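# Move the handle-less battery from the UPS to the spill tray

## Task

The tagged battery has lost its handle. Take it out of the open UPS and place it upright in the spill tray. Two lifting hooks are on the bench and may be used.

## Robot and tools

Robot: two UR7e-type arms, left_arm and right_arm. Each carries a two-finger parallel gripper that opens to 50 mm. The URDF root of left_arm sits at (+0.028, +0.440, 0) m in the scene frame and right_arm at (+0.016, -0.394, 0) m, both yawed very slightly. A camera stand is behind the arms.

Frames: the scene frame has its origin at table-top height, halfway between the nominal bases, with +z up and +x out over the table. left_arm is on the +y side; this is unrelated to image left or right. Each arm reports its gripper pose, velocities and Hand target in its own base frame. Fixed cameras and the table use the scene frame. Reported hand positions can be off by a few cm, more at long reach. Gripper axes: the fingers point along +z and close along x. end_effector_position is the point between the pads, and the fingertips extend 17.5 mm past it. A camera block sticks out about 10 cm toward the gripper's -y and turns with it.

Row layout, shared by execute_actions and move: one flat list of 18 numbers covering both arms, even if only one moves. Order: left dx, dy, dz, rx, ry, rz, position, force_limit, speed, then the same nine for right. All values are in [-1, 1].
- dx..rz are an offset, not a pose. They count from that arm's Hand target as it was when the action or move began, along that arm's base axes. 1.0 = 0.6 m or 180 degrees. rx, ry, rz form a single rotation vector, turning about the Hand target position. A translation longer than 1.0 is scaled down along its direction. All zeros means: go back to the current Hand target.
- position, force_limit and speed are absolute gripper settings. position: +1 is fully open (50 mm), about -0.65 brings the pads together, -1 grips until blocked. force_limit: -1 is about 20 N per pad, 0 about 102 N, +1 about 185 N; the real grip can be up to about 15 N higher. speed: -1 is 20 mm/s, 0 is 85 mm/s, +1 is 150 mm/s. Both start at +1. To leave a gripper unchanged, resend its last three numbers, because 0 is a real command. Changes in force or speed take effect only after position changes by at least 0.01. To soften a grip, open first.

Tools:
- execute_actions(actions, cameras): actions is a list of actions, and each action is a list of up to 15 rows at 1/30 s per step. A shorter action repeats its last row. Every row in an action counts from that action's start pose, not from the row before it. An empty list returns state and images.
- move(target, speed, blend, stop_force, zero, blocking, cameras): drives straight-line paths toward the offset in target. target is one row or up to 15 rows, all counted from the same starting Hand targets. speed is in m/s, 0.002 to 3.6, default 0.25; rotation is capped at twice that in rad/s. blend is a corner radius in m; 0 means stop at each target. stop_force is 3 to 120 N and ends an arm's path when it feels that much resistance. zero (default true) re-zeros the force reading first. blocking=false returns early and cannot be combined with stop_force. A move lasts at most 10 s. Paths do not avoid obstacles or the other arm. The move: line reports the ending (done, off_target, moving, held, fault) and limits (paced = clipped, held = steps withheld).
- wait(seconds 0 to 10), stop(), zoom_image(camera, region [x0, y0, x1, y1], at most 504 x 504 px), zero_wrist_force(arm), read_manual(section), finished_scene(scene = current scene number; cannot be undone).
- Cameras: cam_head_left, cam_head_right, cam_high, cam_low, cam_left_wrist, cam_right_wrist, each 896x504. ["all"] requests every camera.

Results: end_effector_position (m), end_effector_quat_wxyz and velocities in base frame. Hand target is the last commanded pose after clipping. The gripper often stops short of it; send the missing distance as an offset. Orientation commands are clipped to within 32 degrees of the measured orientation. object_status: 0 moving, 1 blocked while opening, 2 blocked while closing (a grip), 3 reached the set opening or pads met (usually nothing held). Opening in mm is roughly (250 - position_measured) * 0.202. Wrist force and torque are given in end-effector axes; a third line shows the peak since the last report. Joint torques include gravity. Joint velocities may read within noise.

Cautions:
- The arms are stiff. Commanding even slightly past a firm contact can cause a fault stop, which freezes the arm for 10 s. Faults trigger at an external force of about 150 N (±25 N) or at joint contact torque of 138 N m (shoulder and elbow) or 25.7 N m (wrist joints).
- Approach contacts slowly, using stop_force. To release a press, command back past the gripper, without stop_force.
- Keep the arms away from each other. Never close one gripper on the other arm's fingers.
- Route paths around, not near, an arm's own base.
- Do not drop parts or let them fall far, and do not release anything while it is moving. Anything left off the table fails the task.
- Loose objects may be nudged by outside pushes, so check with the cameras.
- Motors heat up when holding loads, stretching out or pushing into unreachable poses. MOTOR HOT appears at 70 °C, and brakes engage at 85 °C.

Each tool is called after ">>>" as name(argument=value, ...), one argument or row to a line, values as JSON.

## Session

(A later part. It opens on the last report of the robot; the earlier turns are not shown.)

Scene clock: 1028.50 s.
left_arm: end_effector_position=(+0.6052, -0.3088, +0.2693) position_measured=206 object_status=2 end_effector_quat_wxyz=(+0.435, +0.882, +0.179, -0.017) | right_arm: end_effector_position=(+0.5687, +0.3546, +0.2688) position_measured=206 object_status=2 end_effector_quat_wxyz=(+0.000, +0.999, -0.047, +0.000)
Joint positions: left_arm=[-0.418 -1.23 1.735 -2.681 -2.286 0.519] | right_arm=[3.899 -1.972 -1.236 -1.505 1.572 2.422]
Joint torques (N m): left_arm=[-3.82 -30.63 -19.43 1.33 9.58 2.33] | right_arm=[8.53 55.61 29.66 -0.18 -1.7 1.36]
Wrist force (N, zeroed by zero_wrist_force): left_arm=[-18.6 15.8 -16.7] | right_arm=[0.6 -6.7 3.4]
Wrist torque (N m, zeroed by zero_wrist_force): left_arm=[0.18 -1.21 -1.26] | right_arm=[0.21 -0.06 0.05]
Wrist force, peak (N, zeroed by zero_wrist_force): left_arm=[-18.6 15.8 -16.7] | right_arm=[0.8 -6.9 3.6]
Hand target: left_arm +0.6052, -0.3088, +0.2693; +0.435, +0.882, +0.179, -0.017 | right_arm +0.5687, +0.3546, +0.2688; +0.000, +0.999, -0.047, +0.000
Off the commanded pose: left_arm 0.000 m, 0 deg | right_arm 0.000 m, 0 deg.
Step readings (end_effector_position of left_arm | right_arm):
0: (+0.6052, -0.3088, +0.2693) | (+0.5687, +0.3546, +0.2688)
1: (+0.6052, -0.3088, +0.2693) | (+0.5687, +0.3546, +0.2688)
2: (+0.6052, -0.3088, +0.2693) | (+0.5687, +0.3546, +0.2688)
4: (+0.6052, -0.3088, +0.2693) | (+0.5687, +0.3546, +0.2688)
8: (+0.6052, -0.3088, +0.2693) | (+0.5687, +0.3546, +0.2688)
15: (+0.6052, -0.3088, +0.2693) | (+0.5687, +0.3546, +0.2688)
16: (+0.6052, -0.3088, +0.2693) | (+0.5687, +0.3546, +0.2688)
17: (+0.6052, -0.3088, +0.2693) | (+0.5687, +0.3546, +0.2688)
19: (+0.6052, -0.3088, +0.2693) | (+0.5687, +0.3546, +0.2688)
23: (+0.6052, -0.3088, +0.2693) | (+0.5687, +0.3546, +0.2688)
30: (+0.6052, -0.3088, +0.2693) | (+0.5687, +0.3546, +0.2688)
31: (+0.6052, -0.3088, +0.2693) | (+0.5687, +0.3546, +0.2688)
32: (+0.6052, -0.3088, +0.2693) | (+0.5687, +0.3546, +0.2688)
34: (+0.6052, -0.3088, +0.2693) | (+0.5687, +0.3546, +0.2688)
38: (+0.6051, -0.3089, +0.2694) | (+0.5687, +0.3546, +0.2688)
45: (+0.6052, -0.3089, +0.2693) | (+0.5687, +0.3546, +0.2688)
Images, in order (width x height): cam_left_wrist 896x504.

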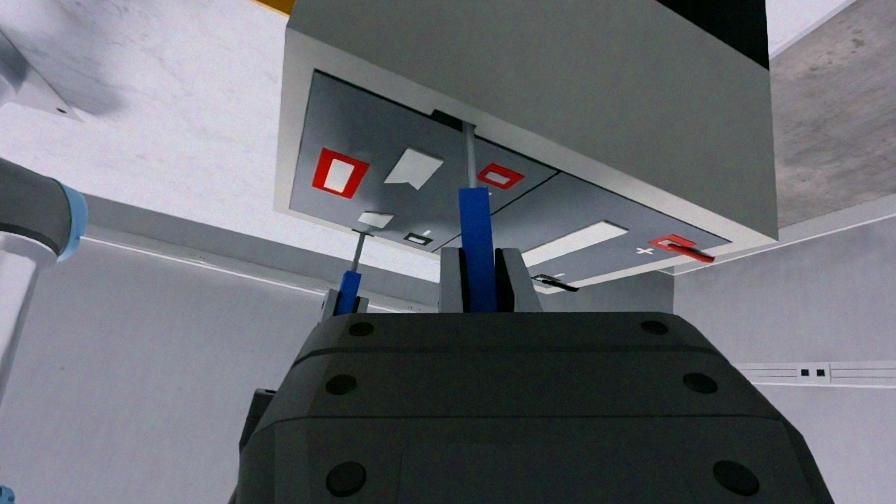

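>>> move(
  target=[-0.0195,-0.0207,0.006,0.049,-0.0461,0,-1,1,-0.8,0,0,0,0,0,0,-1,1,-0.8],
  speed=0.15,
)

Scene clock: 1037.20 s.
left_arm: end_effector_position=(+0.5953, -0.3195, +0.2720) position_measured=206 object_status=2 end_effector_quat_wxyz=(+0.375, +0.913, +0.150, +0.064) | right_arm: end_effector_position=(+0.5687, +0.3546, +0.2688) position_measured=206 object_status=2 end_effector_quat_wxyz=(+0.000, +0.999, -0.047, +0.000)
Joint positions: left_arm=[-0.511 -1.312 1.778 -2.674 -2.058 0.571] | right_arm=[3.899 -1.972 -1.236 -1.505 1.572 2.422]
Joint torques (N m): left_arm=[-69.98 0.92 -24.52 0.48 -15.98 2.18] | right_arm=[8.2 55.76 28.65 -0.03 -1.54 1.62]
Wrist force (N, zeroed by zero_wrist_force): left_arm=[51.4 -44.9 -91.8] | right_arm=[0.6 -6.6 3.3]
Wrist torque (N m, zeroed by zero_wrist_force): left_arm=[-4.66 -1.29 -3.51] | right_arm=[0.22 -0.05 0.06]
Wrist force, peak (N, zeroed by zero_wrist_force): left_arm=[51.8 -44.8 -91.7] | right_arm=[0.8 -6.9 3.4]
Hand target: left_arm +0.5935, -0.3212, +0.2729; +0.378, +0.912, +0.148, +0.061 | right_arm +0.5687, +0.3546, +0.2688; +0.000, +0.999, -0.047, +0.000
Off the commanded pose: left_arm 0.003 m, 1 deg | right_arm 0.000 m, 0 deg.
move: done

>>> move(
  target=[0.004,0.0095,0.001,0,0,0,-1,1,-0.8,0,0,0,0,0,0,-1,1,-0.8],
  speed=0.1,
)

Scene clock: 1044.20 s.
left_arm: end_effector_position=(+0.5957, -0.3159, +0.2732) position_measured=206 object_status=2 end_effector_quat_wxyz=(+0.378, +0.912, +0.148, +0.060) end_effector_velocity=(+0.001, +0.002, +0.001) end_effector_angular_velocity=(+0.003, -0.003, +0.005) | right_arm: end_effector_position=(+0.5687, +0.3546, +0.2688) position_measured=206 object_status=2 end_effector_quat_wxyz=(+0.000, +0.999, -0.047, +0.000)
Joint positions: left_arm=[-0.5 -1.311 1.775 -2.666 -2.075 0.582] | right_arm=[3.899 -1.972 -1.236 -1.505 1.572 2.422]
Joint velocities: left_arm=[0.001 -0.001 -0.001 0.001 0.006 0] | right_arm=[within noise]
Joint torques (N m): left_arm=[29.79 -57.4 -47.82 -10.35 11.93 1.47] | right_arm=[8.27 56.21 29.19 -0.25 -1.45 1.41]
Wrist force (N, zeroed by zero_wrist_force): left_arm=[-24.0 -0.2 36.4] | right_arm=[0.6 -6.6 3.4]
Wrist torque (N m, zeroed by zero_wrist_force): left_arm=[-3.91 -1.84 -2.74] | right_arm=[0.23 -0.06 0.06]
Wrist force, peak (N, zeroed by zero_wrist_force): left_arm=[51.9 -47.1 -99.2] | right_arm=[0.6 -7.1 3.6]
Hand target: left_arm +0.5959, -0.3155, +0.2735; +0.378, +0.912, +0.148, +0.061 | right_arm +0.5687, +0.3546, +0.2688; +0.000, +0.999, -0.047, +0.000
Off the commanded pose: left_arm 0.000 m, 0 deg | right_arm 0.000 m, 0 deg.
move: done

>>> move(
  target=[-0.0013,-0.0018,-0.002,-0.011,0.003,0,-1,1,-0.8,0,0,0,0,0,0,-1,1,-0.8],
  speed=0.1,
  cameras=["cam_left_wrist","cam_low"],
)

Scene clock: 1052.60 s.
left_arm: end_effector_position=(+0.5952, -0.3165, +0.2723) position_measured=206 object_status=2 end_effector_quat_wxyz=(+0.393, +0.905, +0.151, +0.054) | right_arm: end_effector_position=(+0.5687, +0.3546, +0.2688) position_measured=206 object_status=2 end_effector_quat_wxyz=(+0.000, +0.999, -0.047, +0.000)
Joint positions: left_arm=[-0.49 -1.301 1.785 -2.702 -2.108 0.566] | right_arm=[3.899 -1.972 -1.236 -1.505 1.572 2.422]
Joint torques (N m): left_arm=[-8.17 -16.07 -17.67 3.5 10.01 3.31] | right_arm=[7.61 56.12 29.21 -0.15 -1.23 1.51]
Wrist force (N, zeroed by zero_wrist_force): left_arm=[-14.2 17.1 -31.1] | right_arm=[0.6 -6.5 3.2]
Wrist torque (N m, zeroed by zero_wrist_force): left_arm=[-0.88 -1.48 -1.88] | right_arm=[0.23 -0.06 0.06]
Wrist force, peak (N, zeroed by zero_wrist_force): left_arm=[-33.6 1.0 40.8] | right_arm=[0.8 -6.9 3.4]
Hand target: left_arm +0.5951, -0.3166, +0.2723; +0.393, +0.906, +0.151, +0.054 | right_arm +0.5687, +0.3546, +0.2688; +0.000, +0.999, -0.047, +0.000
Off the commanded pose: left_arm 0.000 m, 0 deg | right_arm 0.000 m, 0 deg.
move: done
Images, in order (width x height): cam_low 896x504, cam_left_wrist 896x504.

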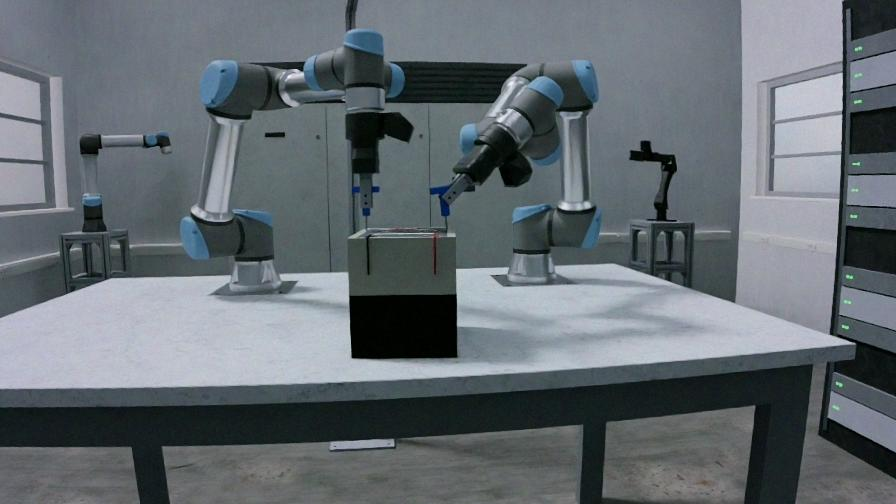

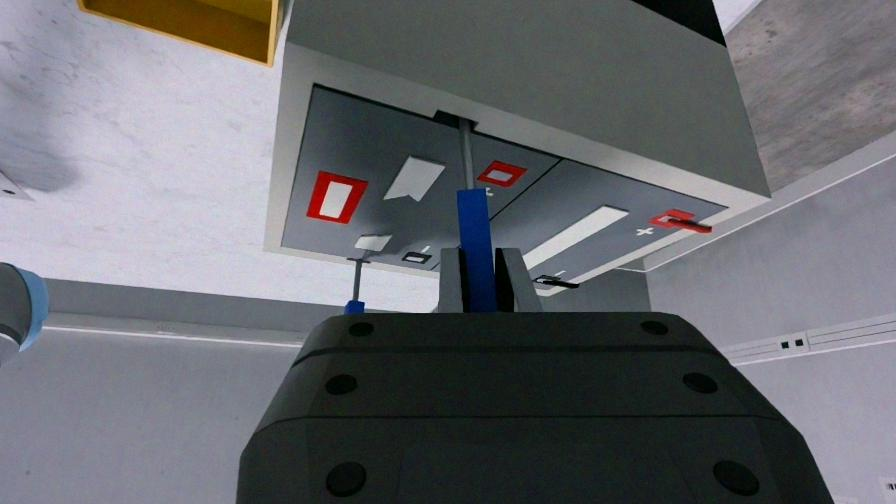

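>>> move(
  target=[-0.0018,0.0006,0.004,0,0,0,-1,1,-0.8,0,0,0,0,0,0,-1,1,-0.8],
  speed=0.1,
)

>>> move(
  target=[0,0,0,0,0,-0.07,-1,1,-0.8,0,0,0,0,0,0,-1,1,-0.8],
  speed=0.15,
)

Scene clock: 1059.70 s.
left_arm: end_effector_position=(+0.5940, -0.3163, +0.2744) position_measured=206 object_status=2 end_effector_quat_wxyz=(+0.393, +0.906, +0.151, +0.054) | right_arm: end_effector_position=(+0.5687, +0.3546, +0.2688) position_measured=206 object_status=2 end_effector_quat_wxyz=(+0.000, +0.999, -0.047, +0.000)
Joint positions: left_arm=[-0.491 -1.306 1.785 -2.696 -2.108 0.566] | right_arm=[3.899 -1.972 -1.236 -1.505 1.572 2.422]
Joint torques (N m): left_arm=[8.03 -61.08 -45.09 -10.72 3.97 -0.26] | right_arm=[7.58 55.02 29.2 -0.26 -1.49 1.31]
Wrist force (N, zeroed by zero_wrist_force): left_arm=[-14.0 -9.3 28.2] | right_arm=[0.8 -6.8 3.2]
Wrist torque (N m, zeroed by zero_wrist_force): left_arm=[-2.32 -0.95 -1.17] | right_arm=[0.19 -0.10 0.05]
Wrist force, peak (N, zeroed by zero_wrist_force): left_arm=[-14.1 17.3 -38.8] | right_arm=[0.7 -7.0 3.4]
Hand target: left_arm +0.5941, -0.3163, +0.2747; +0.393, +0.906, +0.151, +0.054 | right_arm +0.5687, +0.3546, +0.2688; +0.000, +0.999, -0.047, +0.000
Off the commanded pose: left_arm 0.000 m, 0 deg | right_arm 0.000 m, 0 deg.
move: done

Scene clock: 1060.90 s.
left_arm: end_effector_position=(+0.5941, -0.3162, +0.2747) position_measured=206 object_status=2 end_effector_quat_wxyz=(+0.396, +0.917, +0.051, +0.011) | right_arm: end_effector_position=(+0.5687, +0.3546, +0.2688) position_measured=206 object_status=2 end_effector_quat_wxyz=(+0.000, +0.999, -0.047, +0.000)
Joint positions: left_arm=[-0.445 -1.255 1.678 -2.485 -2.252 0.838] | right_arm=[3.899 -1.972 -1.236 -1.505 1.572 2.422]
Joint torques (N m): left_arm=[-14.99 -48.21 -21.16 -3.36 3.23 3.04] | right_arm=[7.43 54.98 29 -0.11 -1.22 1.6]
Wrist force (N, zeroed by zero_wrist_force): left_arm=[3.4 -5.3 -4.6] | right_arm=[0.7 -6.7 3.3]
Wrist torque (N m, zeroed by zero_wrist_force): left_arm=[-3.50 -0.80 -1.67] | right_arm=[0.21 -0.08 0.06]
Wrist force, peak (N, zeroed by zero_wrist_force): left_arm=[-14.3 -11.3 29.9] | right_arm=[0.8 -7.0 3.4]
Hand target: left_arm +0.5941, -0.3163, +0.2747; +0.396, +0.917, +0.051, +0.011 | right_arm +0.5687, +0.3546, +0.2688; +0.000, +0.999, -0.047, +0.000
Off the commanded pose: left_arm 0.000 m, 0 deg | right_arm 0.000 m, 0 deg.
move: done

>>> move(
  target=[0,0.0018,0,-0.009,0,-0.02,-1,1,-0.8,0,0,0,0,0,0,-1,1,-0.8],
  speed=0.1,
)

>>> move(
  target=[0,0,0.045,0,0,0,-1,1,-0.8,0,0,0.045,0,0,0,-1,1,-0.8],
  speed=0.025,
  stop_force=10,
)

Scene clock: 1068.90 s.
left_arm: end_effector_position=(+0.5941, -0.3152, +0.2746) position_measured=206 object_status=2 end_effector_quat_wxyz=(+0.409, +0.912, +0.022, -0.003) | right_arm: end_effector_position=(+0.5687, +0.3546, +0.2688) position_measured=206 object_status=2 end_effector_quat_wxyz=(+0.000, +0.999, -0.047, +0.000)
Joint positions: left_arm=[-0.426 -1.234 1.655 -2.441 -2.312 0.919] | right_arm=[3.899 -1.972 -1.236 -1.505 1.572 2.422]
Joint torques (N m): left_arm=[1.33 -49.63 -22.3 -7.69 7.68 1.01] | right_arm=[7.82 55.18 29.36 -0.13 -1.38 1.41]
Wrist force (N, zeroed by zero_wrist_force): left_arm=[-14.8 6.9 9.7] | right_arm=[0.7 -6.6 3.5]
Wrist torque (N m, zeroed by zero_wrist_force): left_arm=[-1.71 -0.89 -1.00] | right_arm=[0.22 -0.07 0.05]
Wrist force, peak (N, zeroed by zero_wrist_force): left_arm=[-14.8 6.9 9.7] | right_arm=[0.5 -7.0 3.5]
Hand target: left_arm +0.5941, -0.3152, +0.2747; +0.409, +0.912, +0.022, -0.003 | right_arm +0.5687, +0.3546, +0.2688; +0.000, +0.999, -0.047, +0.000
Off the commanded pose: left_arm 0.000 m, 0 deg | right_arm 0.000 m, 0 deg.
move: done

Scene clock: 1070.93 s.
left_arm: end_effector_position=(+0.5941, -0.3152, +0.2863) position_measured=206 object_status=2 end_effector_quat_wxyz=(+0.409, +0.912, +0.022, -0.003) | right_arm: end_effector_position=(+0.5687, +0.3546, +0.2798) position_measured=206 object_status=2 end_effector_quat_wxyz=(-0.001, +0.999, -0.047, +0.000)
Joint positions: left_arm=[-0.426 -1.245 1.638 -2.413 -2.311 0.919] | right_arm=[3.899 -1.97 -1.21 -1.532 1.572 2.422]
Joint torques (N m): left_arm=[14.55 -36.82 -21.8 -1.14 2.83 0.33] | right_arm=[-6.14 47.55 30.91 0.62 -1.46 1.49]
Wrist force (N, zeroed by zero_wrist_force): left_arm=[-3.4 10.5 21.0] | right_arm=[-1.2 -6.9 7.3]
Wrist torque (N m, zeroed by zero_wrist_force): left_arm=[-2.10 -0.07 -0.15] | right_arm=[0.18 -0.21 0.05]
Wrist force, peak (N, zeroed by zero_wrist_force): left_arm=[-3.3 -2.4 38.1] | right_arm=[0.4 -9.9 22.3]
Hand target: left_arm +0.5941, -0.3152, +0.2863; +0.409, +0.912, +0.022, -0.003 (not the last commanded pose) | right_arm +0.5687, +0.3546, +0.2798; -0.001, +0.999, -0.047, +0.000 (not the last commanded pose)
Off the commanded pose: left_arm 0.015 m, 0 deg | right_arm 0.016 m, 0 deg.
move: contact (left_arm, right_arm)

>>> move(
  target=[0,0,0.04,0,0,0,-1,1,-0.8,0,0,0.04,0,0,0,-1,1,-0.8],
  speed=0.03,
  stop_force=60,
  cameras=["cam_low","cam_left_wrist","cam_right_wrist"],
)

Scene clock: 1095.37 s.
left_arm: end_effector_position=(+0.5941, -0.3152, +0.3103) position_measured=206 object_status=2 end_effector_quat_wxyz=(+0.409, +0.912, +0.022, -0.003) | right_arm: end_effector_position=(+0.5687, +0.3546, +0.3038) position_measured=206 object_status=2 end_effector_quat_wxyz=(-0.001, +0.999, -0.047, +0.000)
Joint positions: left_arm=[-0.426 -1.265 1.599 -2.354 -2.311 0.919] | right_arm=[3.899 -1.97 -1.15 -1.593 1.572 2.422]
Joint torques (N m): left_arm=[-9.19 -29.08 -20.09 -6 -4.67 1.43] | right_arm=[10.63 37.21 20.33 2.36 1.22 0.92]
Wrist force (N, zeroed by zero_wrist_force): left_arm=[-1.2 -0.9 -0.1] | right_arm=[1.0 -0.2 1.2]
Wrist torque (N m, zeroed by zero_wrist_force): left_arm=[-0.08 0.19 0.10] | right_arm=[-0.09 -0.19 0.04]
Wrist force, peak (N, zeroed by zero_wrist_force): left_arm=[-1.9 -3.9 41.7] | right_arm=[4.2 -9.3 23.7]
Hand target: left_arm +0.5941, -0.3152, +0.3103; +0.409, +0.912, +0.022, -0.003 | right_arm +0.5687, +0.3546, +0.3038; -0.001, +0.999, -0.047, +0.000
Off the commanded pose: left_arm 0.000 m, 0 deg | right_arm 0.000 m, 0 deg.
move: done
Images, in order (width x height): cam_low 896x504, cam_left_wrist 896x504, cam_right_wrist 896x504.

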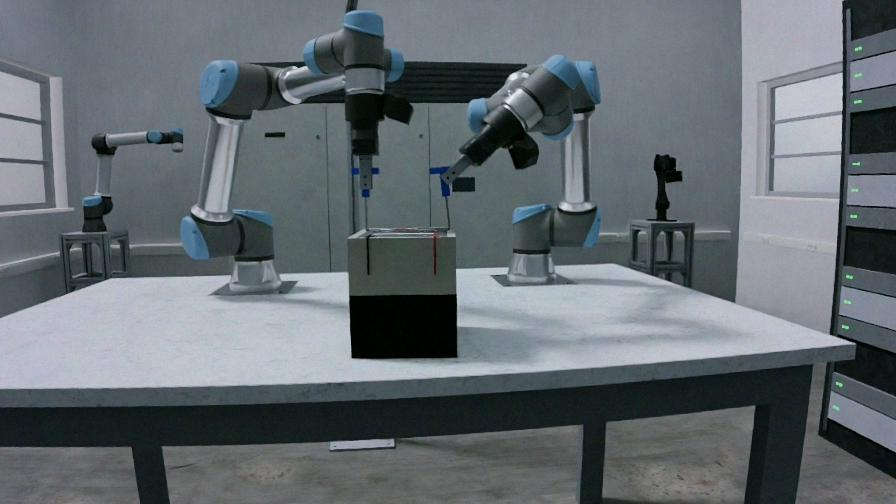

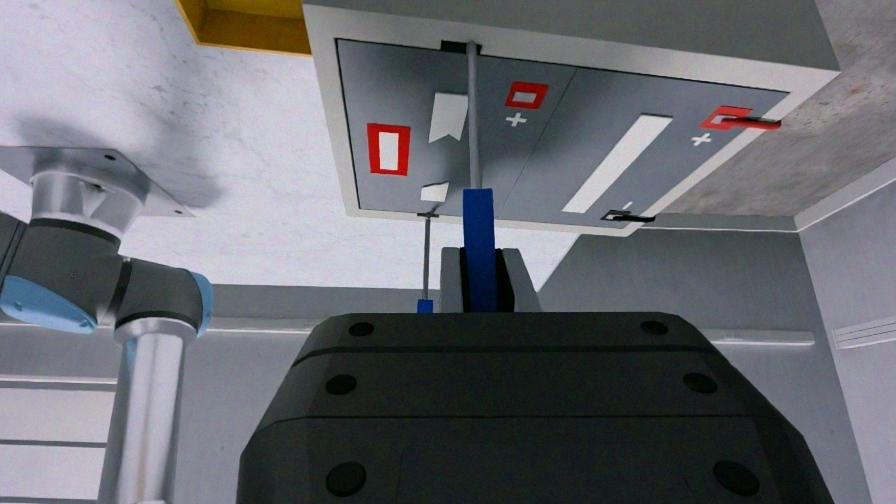

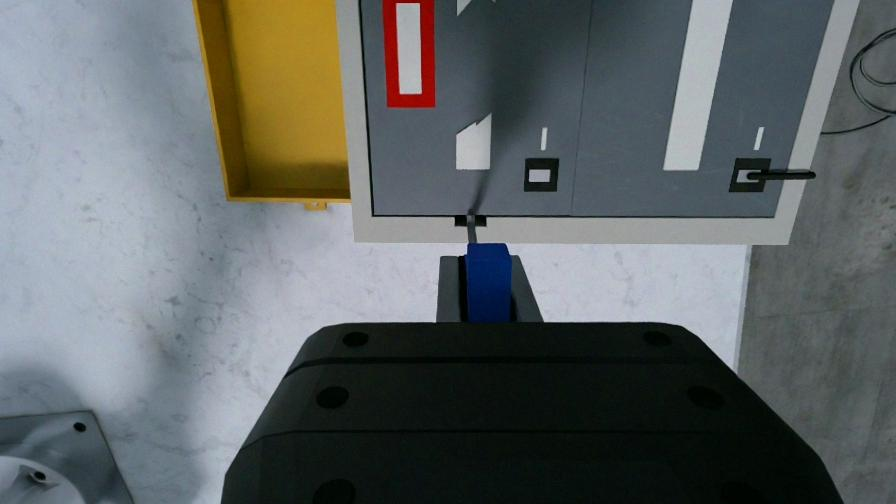

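>>> zoom_image(
  camera="cam_right_wrist",
  region=[350, 160, 600, 330],
)

>>> zoom_image(
  camera="cam_left_wrist",
  region=[330, 20, 600, 330],
)

>>> zoom_image(
  camera="cam_low",
  region=[320, 130, 490, 280],
)

Scaled by 2.016 from the camera's 896x504 image, which has a finer 1280x720 frame.

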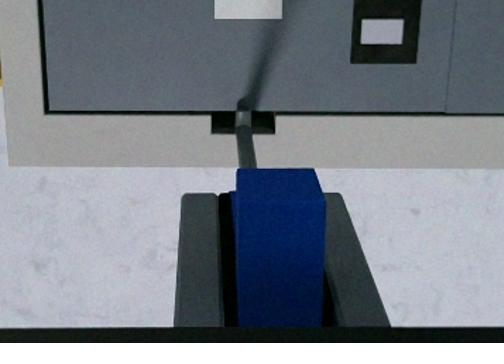

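Scaled by 1.626 from the camera's 896x504 image, which has a finer 1280x720 frame.

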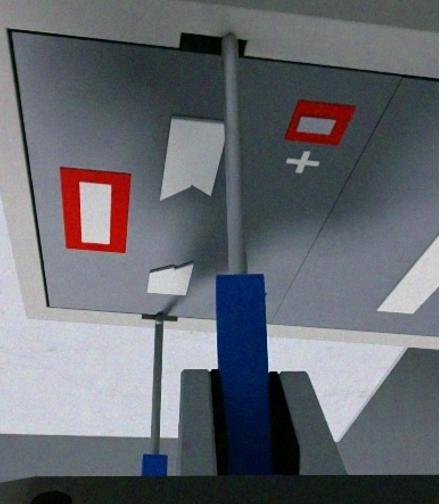

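Scaled by 2.965 from the camera's 896x504 image, which has a finer 1280x720 frame.

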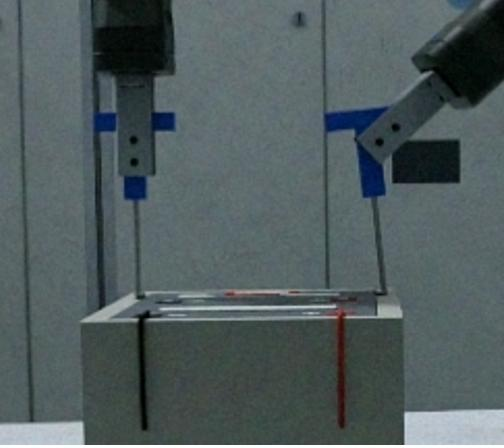

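>>> move(
  target=[0,0,0.035,0,0,0,-1,1,-0.8,0,0,0.035,0,0,0,-1,1,-0.8],
  speed=0.06,
  stop_force=20,
  cameras=["cam_low","cam_high","cam_left_wrist","cam_right_wrist"],
)

>>> zoom_image(
  camera="cam_low",
  region=[320, 100, 490, 280],
)

>>> zoom_image(
  camera="cam_right_wrist",
  region=[380, 120, 560, 300],
)

>>> zoom_image(
  camera="cam_left_wrist",
  region=[380, 0, 560, 180],
)

Scene clock: 1126.37 s.
left_arm: end_effector_position=(+0.5941, -0.3152, +0.3313) position_measured=206 object_status=2 end_effector_quat_wxyz=(+0.409, +0.912, +0.022, -0.003) | right_arm: end_effector_position=(+0.5687, +0.3546, +0.3248) position_measured=206 object_status=2 end_effector_quat_wxyz=(+0.000, +0.999, -0.047, +0.000)
Joint positions: left_arm=[-0.426 -1.28 1.563 -2.303 -2.311 0.919] | right_arm=[3.899 -1.972 -1.092 -1.648 1.572 2.422]
Joint torques (N m): left_arm=[-6.22 -28.9 -19.87 -5.93 -4.67 1.32] | right_arm=[9.12 53.67 25.51 5.63 0.75 0.11]
Wrist force (N, zeroed by zero_wrist_force): left_arm=[-1.1 -0.9 -0.3] | right_arm=[1.0 -0.2 1.4]
Wrist torque (N m, zeroed by zero_wrist_force): left_arm=[-0.08 0.19 0.07] | right_arm=[-0.08 -0.17 0.05]
Wrist force, peak (N, zeroed by zero_wrist_force): left_arm=[-0.9 -1.9 0.8] | right_arm=[1.0 -0.3 2.3]
Hand target: left_arm +0.5941, -0.3152, +0.3313; +0.409, +0.912, +0.022, -0.003 | right_arm +0.5687, +0.3546, +0.3248; -0.001, +0.999, -0.047, +0.000
Off the commanded pose: left_arm 0.000 m, 0 deg | right_arm 0.000 m, 0 deg.
move: done
Images, in order (width x height): cam_high 896x504, cam_low 896x504, cam_left_wrist 896x504, cam_right_wrist 896x504.

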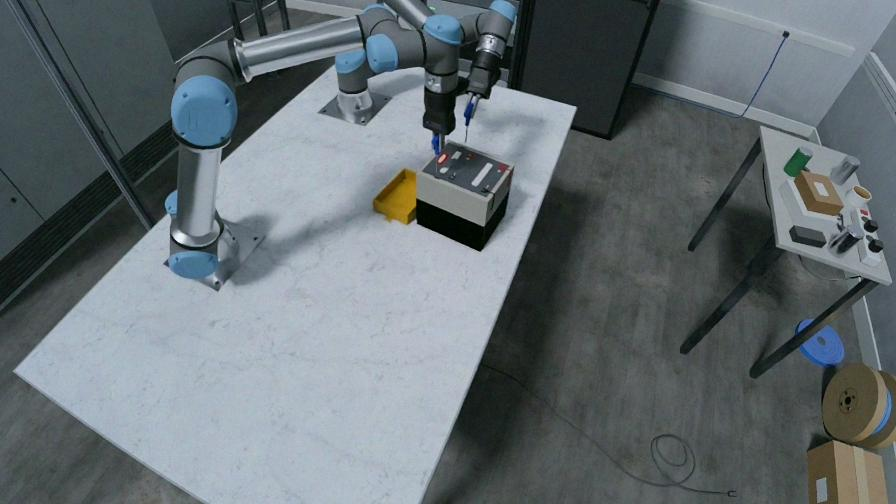

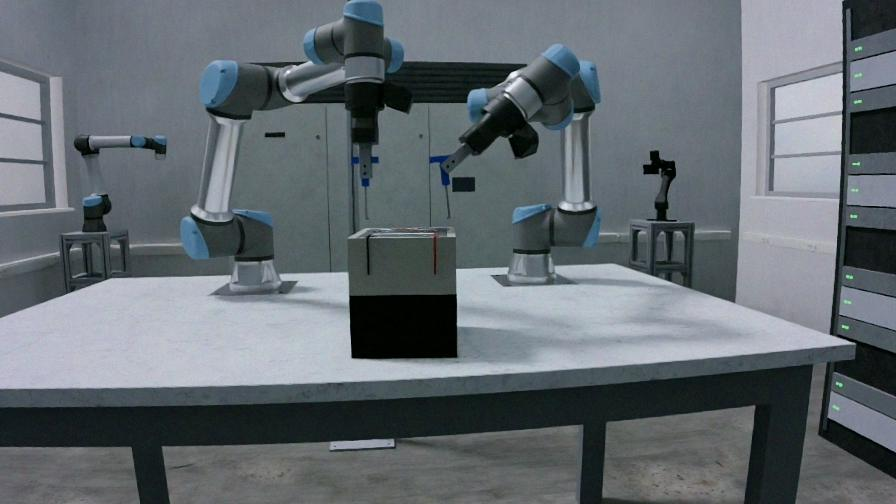

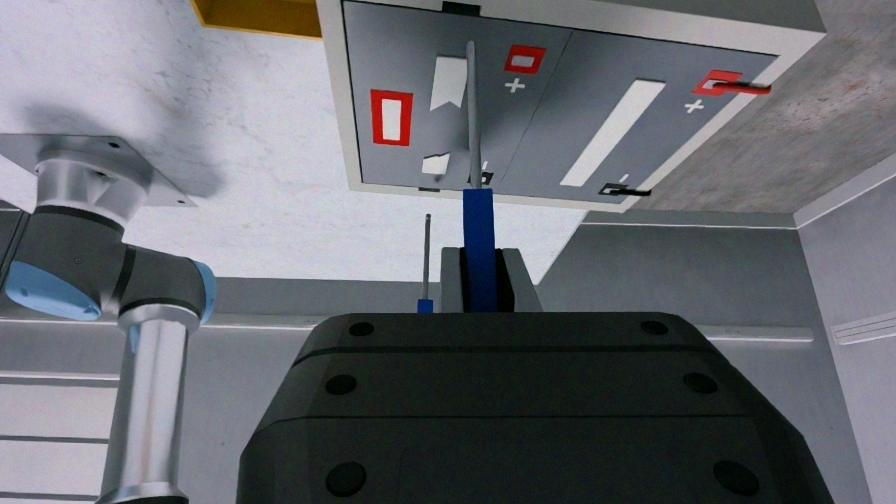

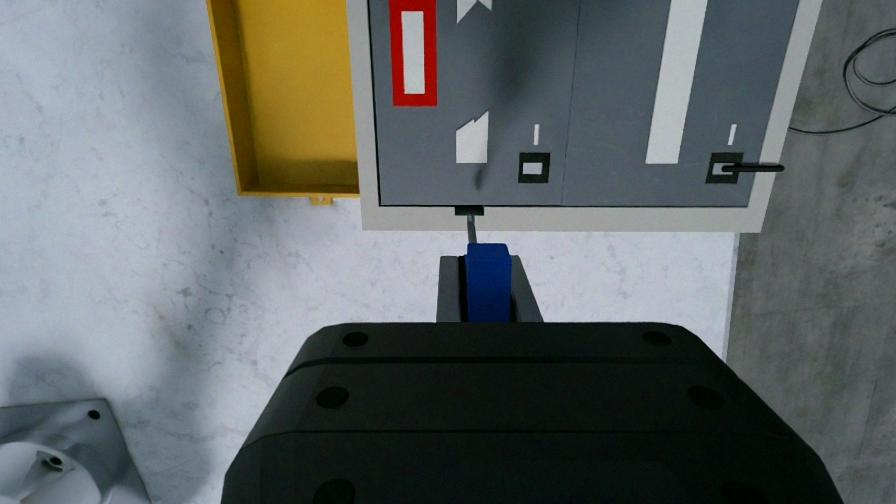

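Scaled by 2.800 from the camera's 896x504 image, which has a finer 1280x720 frame.

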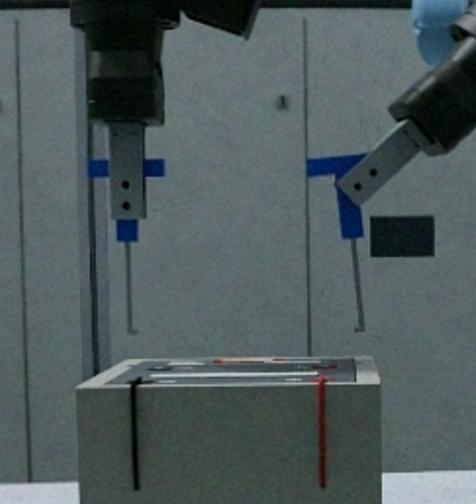

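Scaled by 2.800 from the camera's 896x504 image, which has a finer 1280x720 frame.

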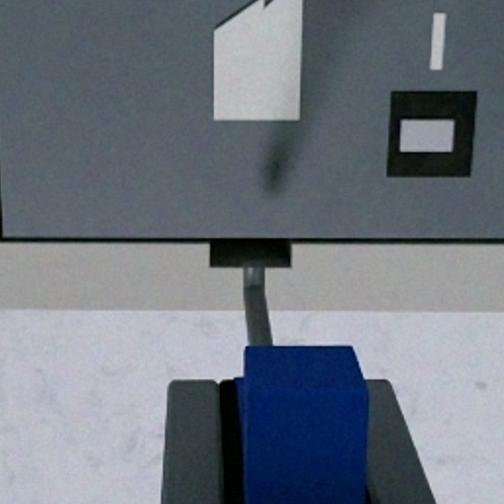

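Scaled by 2.800 from the camera's 896x504 image, which has a finer 1280x720 frame.

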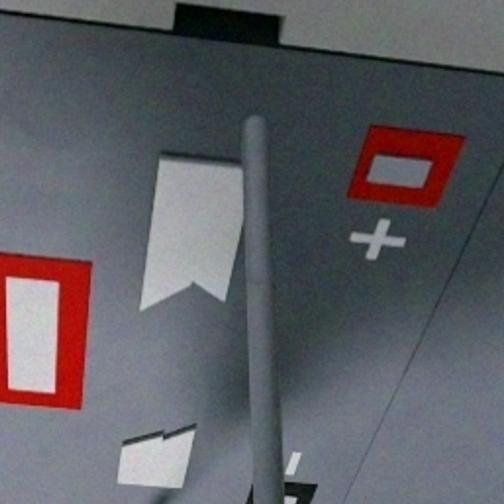

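>>> zoom_image(
  camera="cam_low",
  region=[420, 145, 490, 225],
)

>>> zoom_image(
  camera="cam_low",
  region=[340, 145, 410, 225],
)

Scaled by 6.300 from the camera's 896x504 image, which has a finer 1280x720 frame.

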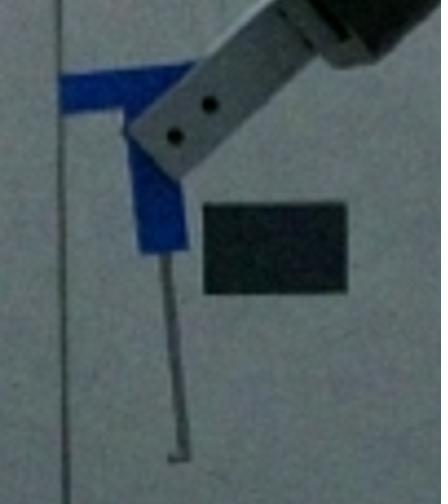

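Scaled by 6.300 from the camera's 896x504 image, which has a finer 1280x720 frame.

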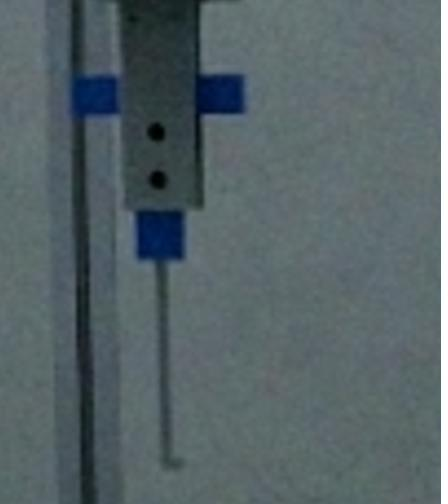

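>>> move(
  target=[-0.026,-0.0025,0.0167,-0.0174,-0.0276,0.4576,-1,1,-0.8,-0.0022,0,0.0083,0,0,-0.5,-1,1,-0.8],
  speed=0.5,
  cameras=["cam_low","cam_left_wrist","cam_right_wrist","cam_head_left"],
)

Scene clock: 1238.87 s.
left_arm: end_effector_position=(+0.5785, -0.3168, +0.3413) position_measured=206 object_status=2 end_effector_quat_wxyz=(+0.333, +0.661, +0.600, +0.303) | right_arm: end_effector_position=(+0.5674, +0.3546, +0.3298) position_measured=206 object_status=2 end_effector_quat_wxyz=(+0.001, -0.673, +0.740, +0.000)
Joint positions: left_arm=[-0.959 -1.519 1.932 -2.705 -0.913 -0.608] | right_arm=[3.901 -1.969 -1.084 -1.658 1.571 3.995]
Joint torques (N m): left_arm=[1.34 -36.01 -20.6 -2.01 3.82 -1.37] | right_arm=[7.04 53.63 26.6 1.89 0.22 2.45]
Wrist force (N, zeroed by zero_wrist_force): left_arm=[-1.2 -0.7 -0.5] | right_arm=[0.7 -0.4 0.9]
Wrist torque (N m, zeroed by zero_wrist_force): left_arm=[-0.09 0.26 0.11] | right_arm=[-0.11 -0.12 0.11]
Wrist force, peak (N, zeroed by zero_wrist_force): left_arm=[-2.0 -0.9 -0.7] | right_arm=[1.1 -0.2 1.4]
Hand target: left_arm +0.5785, -0.3167, +0.3414; +0.333, +0.661, +0.601, +0.303 | right_arm +0.5674, +0.3546, +0.3298; +0.001, -0.673, +0.740, +0.000
Off the commanded pose: left_arm 0.000 m, 0 deg | right_arm 0.000 m, 0 deg.
move: done
Images, in order (width x height): cam_head_left 896x504, cam_low 896x504, cam_left_wrist 896x504, cam_right_wrist 896x504.

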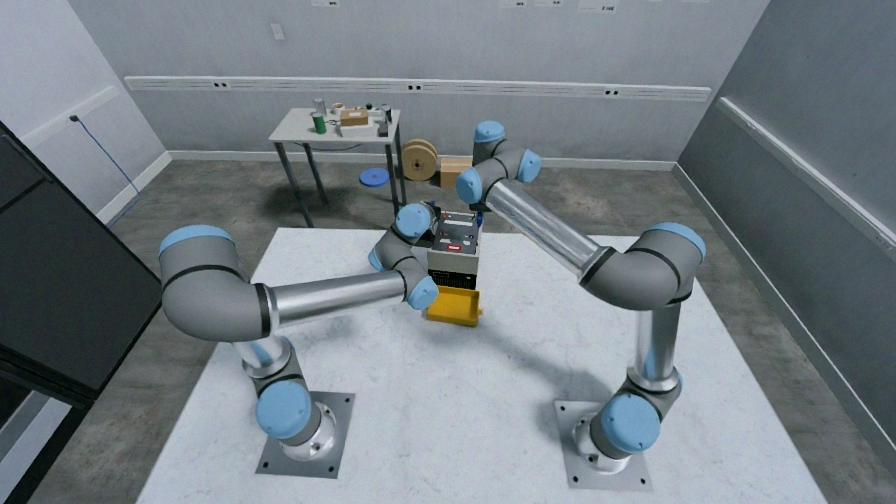

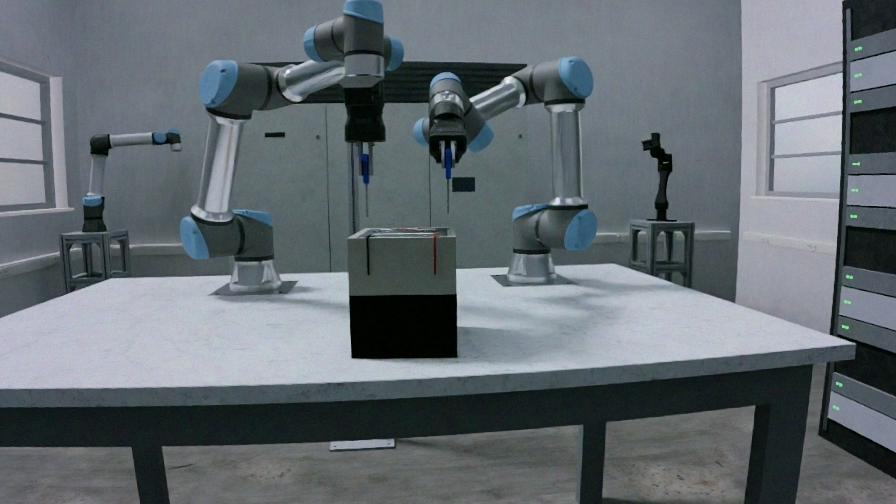

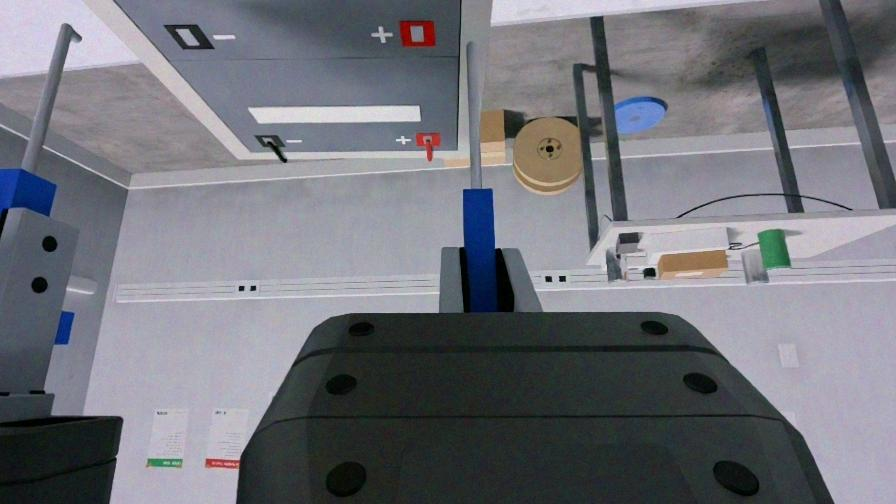

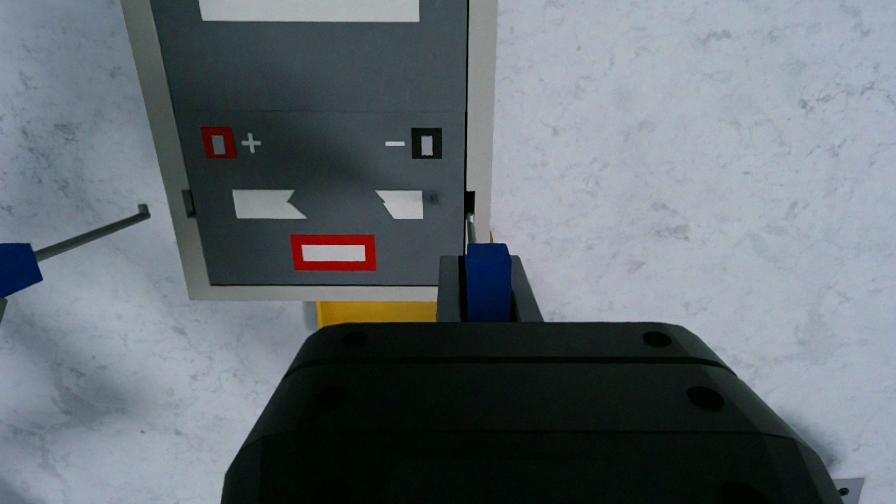

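>>> zoom_image(
  camera="cam_right_wrist",
  region=[440, 170, 520, 250],
)

>>> zoom_image(
  camera="cam_left_wrist",
  region=[430, 0, 530, 100],
)

Scaled by 6.300 from the camera's 896x504 image, which has a finer 1280x720 frame.

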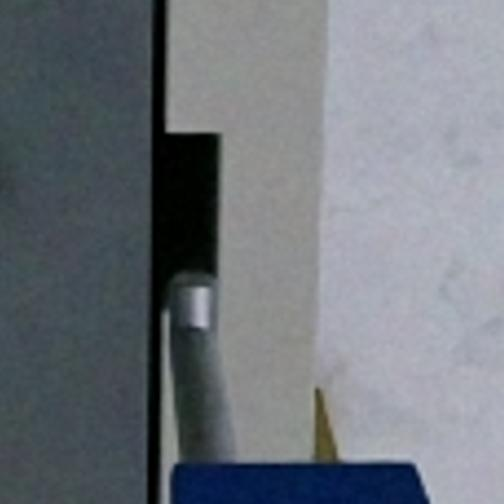

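Scaled by 5.040 from the camera's 896x504 image, which has a finer 1280x720 frame.

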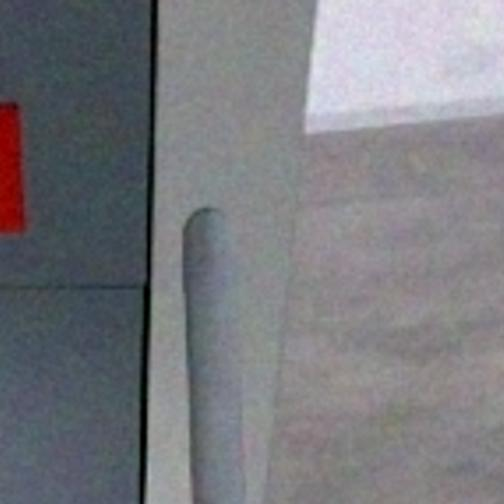

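>>> zoom_image(
  camera="cam_right_wrist",
  region=[120, 170, 220, 250],
)

Scaled by 5.040 from the camera's 896x504 image, which has a finer 1280x720 frame.

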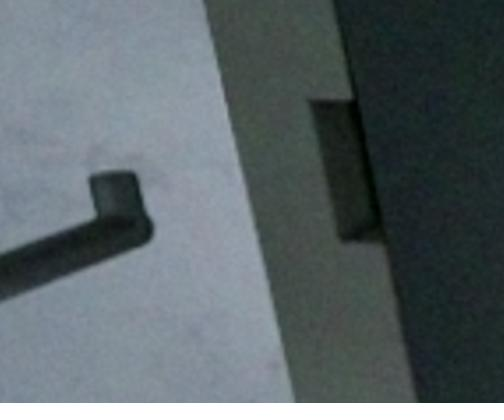

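>>> move(
  target=[-0.006,-0.0015,-0.0367,0,0,0,-1,1,-0.8,0,-0.0017,-0.0333,0,0,0,-1,1,-0.8],
  speed=0.06,
  stop_force=4,
  cameras=["cam_left_wrist","cam_right_wrist"],
)

>>> zoom_image(
  camera="cam_right_wrist",
  region=[440, 150, 520, 230],
)

>>> zoom_image(
  camera="cam_right_wrist",
  region=[120, 150, 220, 230],
)

>>> zoom_image(
  camera="cam_left_wrist",
  region=[430, 0, 530, 100],
)

Scene clock: 1299.33 s.
left_arm: end_effector_position=(+0.5749, -0.3176, +0.3193) position_measured=206 object_status=2 end_effector_quat_wxyz=(+0.333, +0.661, +0.601, +0.303) | right_arm: end_effector_position=(+0.5674, +0.3535, +0.3099) position_measured=206 object_status=2 end_effector_quat_wxyz=(+0.001, -0.673, +0.740, +0.000)
Joint positions: left_arm=[-0.967 -1.501 1.974 -2.76 -0.907 -0.615] | right_arm=[3.9 -1.965 -1.142 -1.605 1.571 3.994]
Joint torques (N m): left_arm=[8.94 -35.9 -34.22 -1.18 -1.81 1.43] | right_arm=[-1.19 41.17 23.94 0.98 -0.12 -0.24]
Wrist force (N, zeroed by zero_wrist_force): left_arm=[-1.2 -0.6 -0.4] | right_arm=[0.7 -0.2 1.2]
Wrist torque (N m, zeroed by zero_wrist_force): left_arm=[-0.07 0.24 0.14] | right_arm=[-0.09 -0.13 0.11]
Wrist force, peak (N, zeroed by zero_wrist_force): left_arm=[-1.2 -1.5 -0.1] | right_arm=[0.8 -0.3 1.9]
Hand target: left_arm +0.5749, -0.3176, +0.3193; +0.333, +0.661, +0.601, +0.303 | right_arm +0.5674, +0.3535, +0.3098; +0.001, -0.673, +0.740, +0.000
Off the commanded pose: left_arm 0.000 m, 0 deg | right_arm 0.000 m, 0 deg.
move: done
Images, in order (width x height): cam_left_wrist 896x504, cam_right_wrist 896x504.

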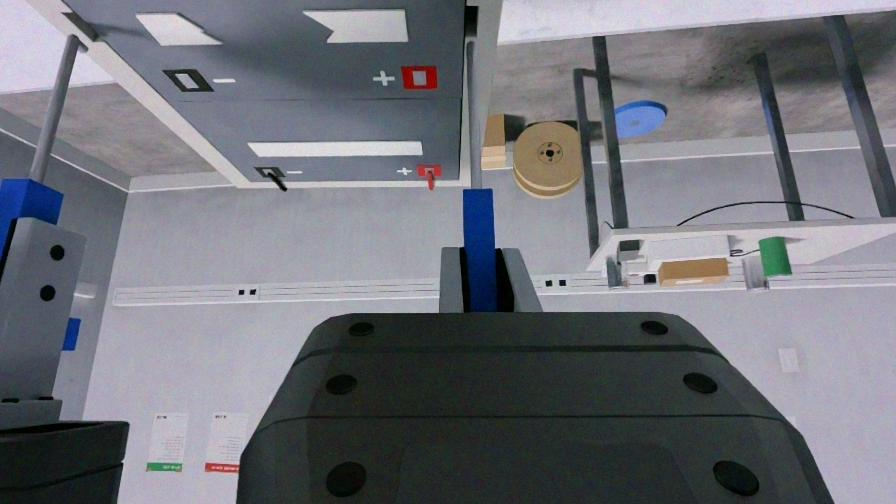

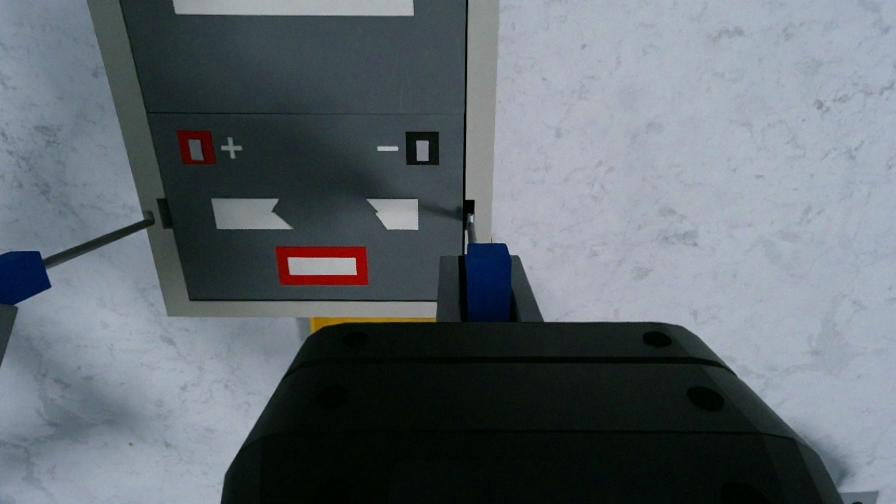

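Scaled by 6.300 from the camera's 896x504 image, which has a finer 1280x720 frame.

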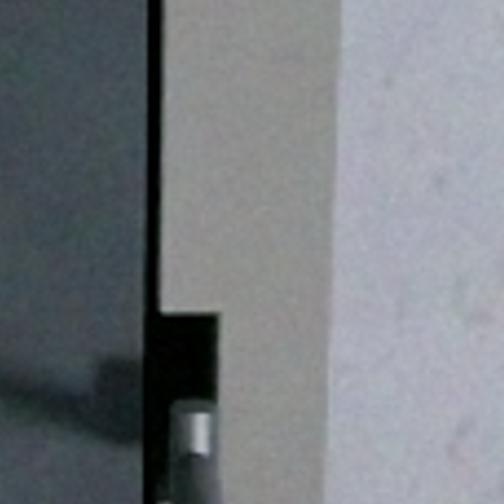

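Scaled by 5.040 from the camera's 896x504 image, which has a finer 1280x720 frame.

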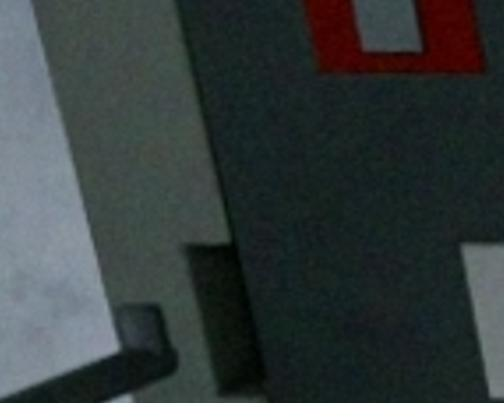

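Scaled by 5.040 from the camera's 896x504 image, which has a finer 1280x720 frame.

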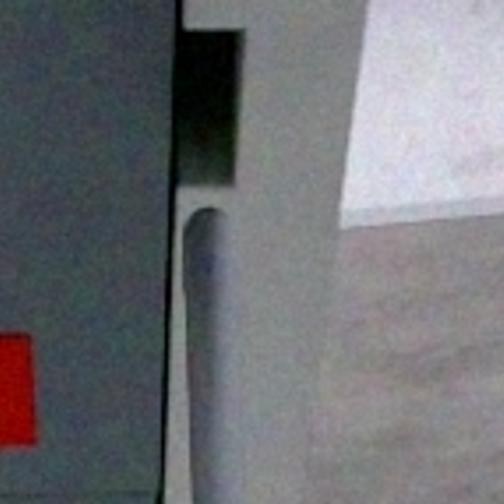

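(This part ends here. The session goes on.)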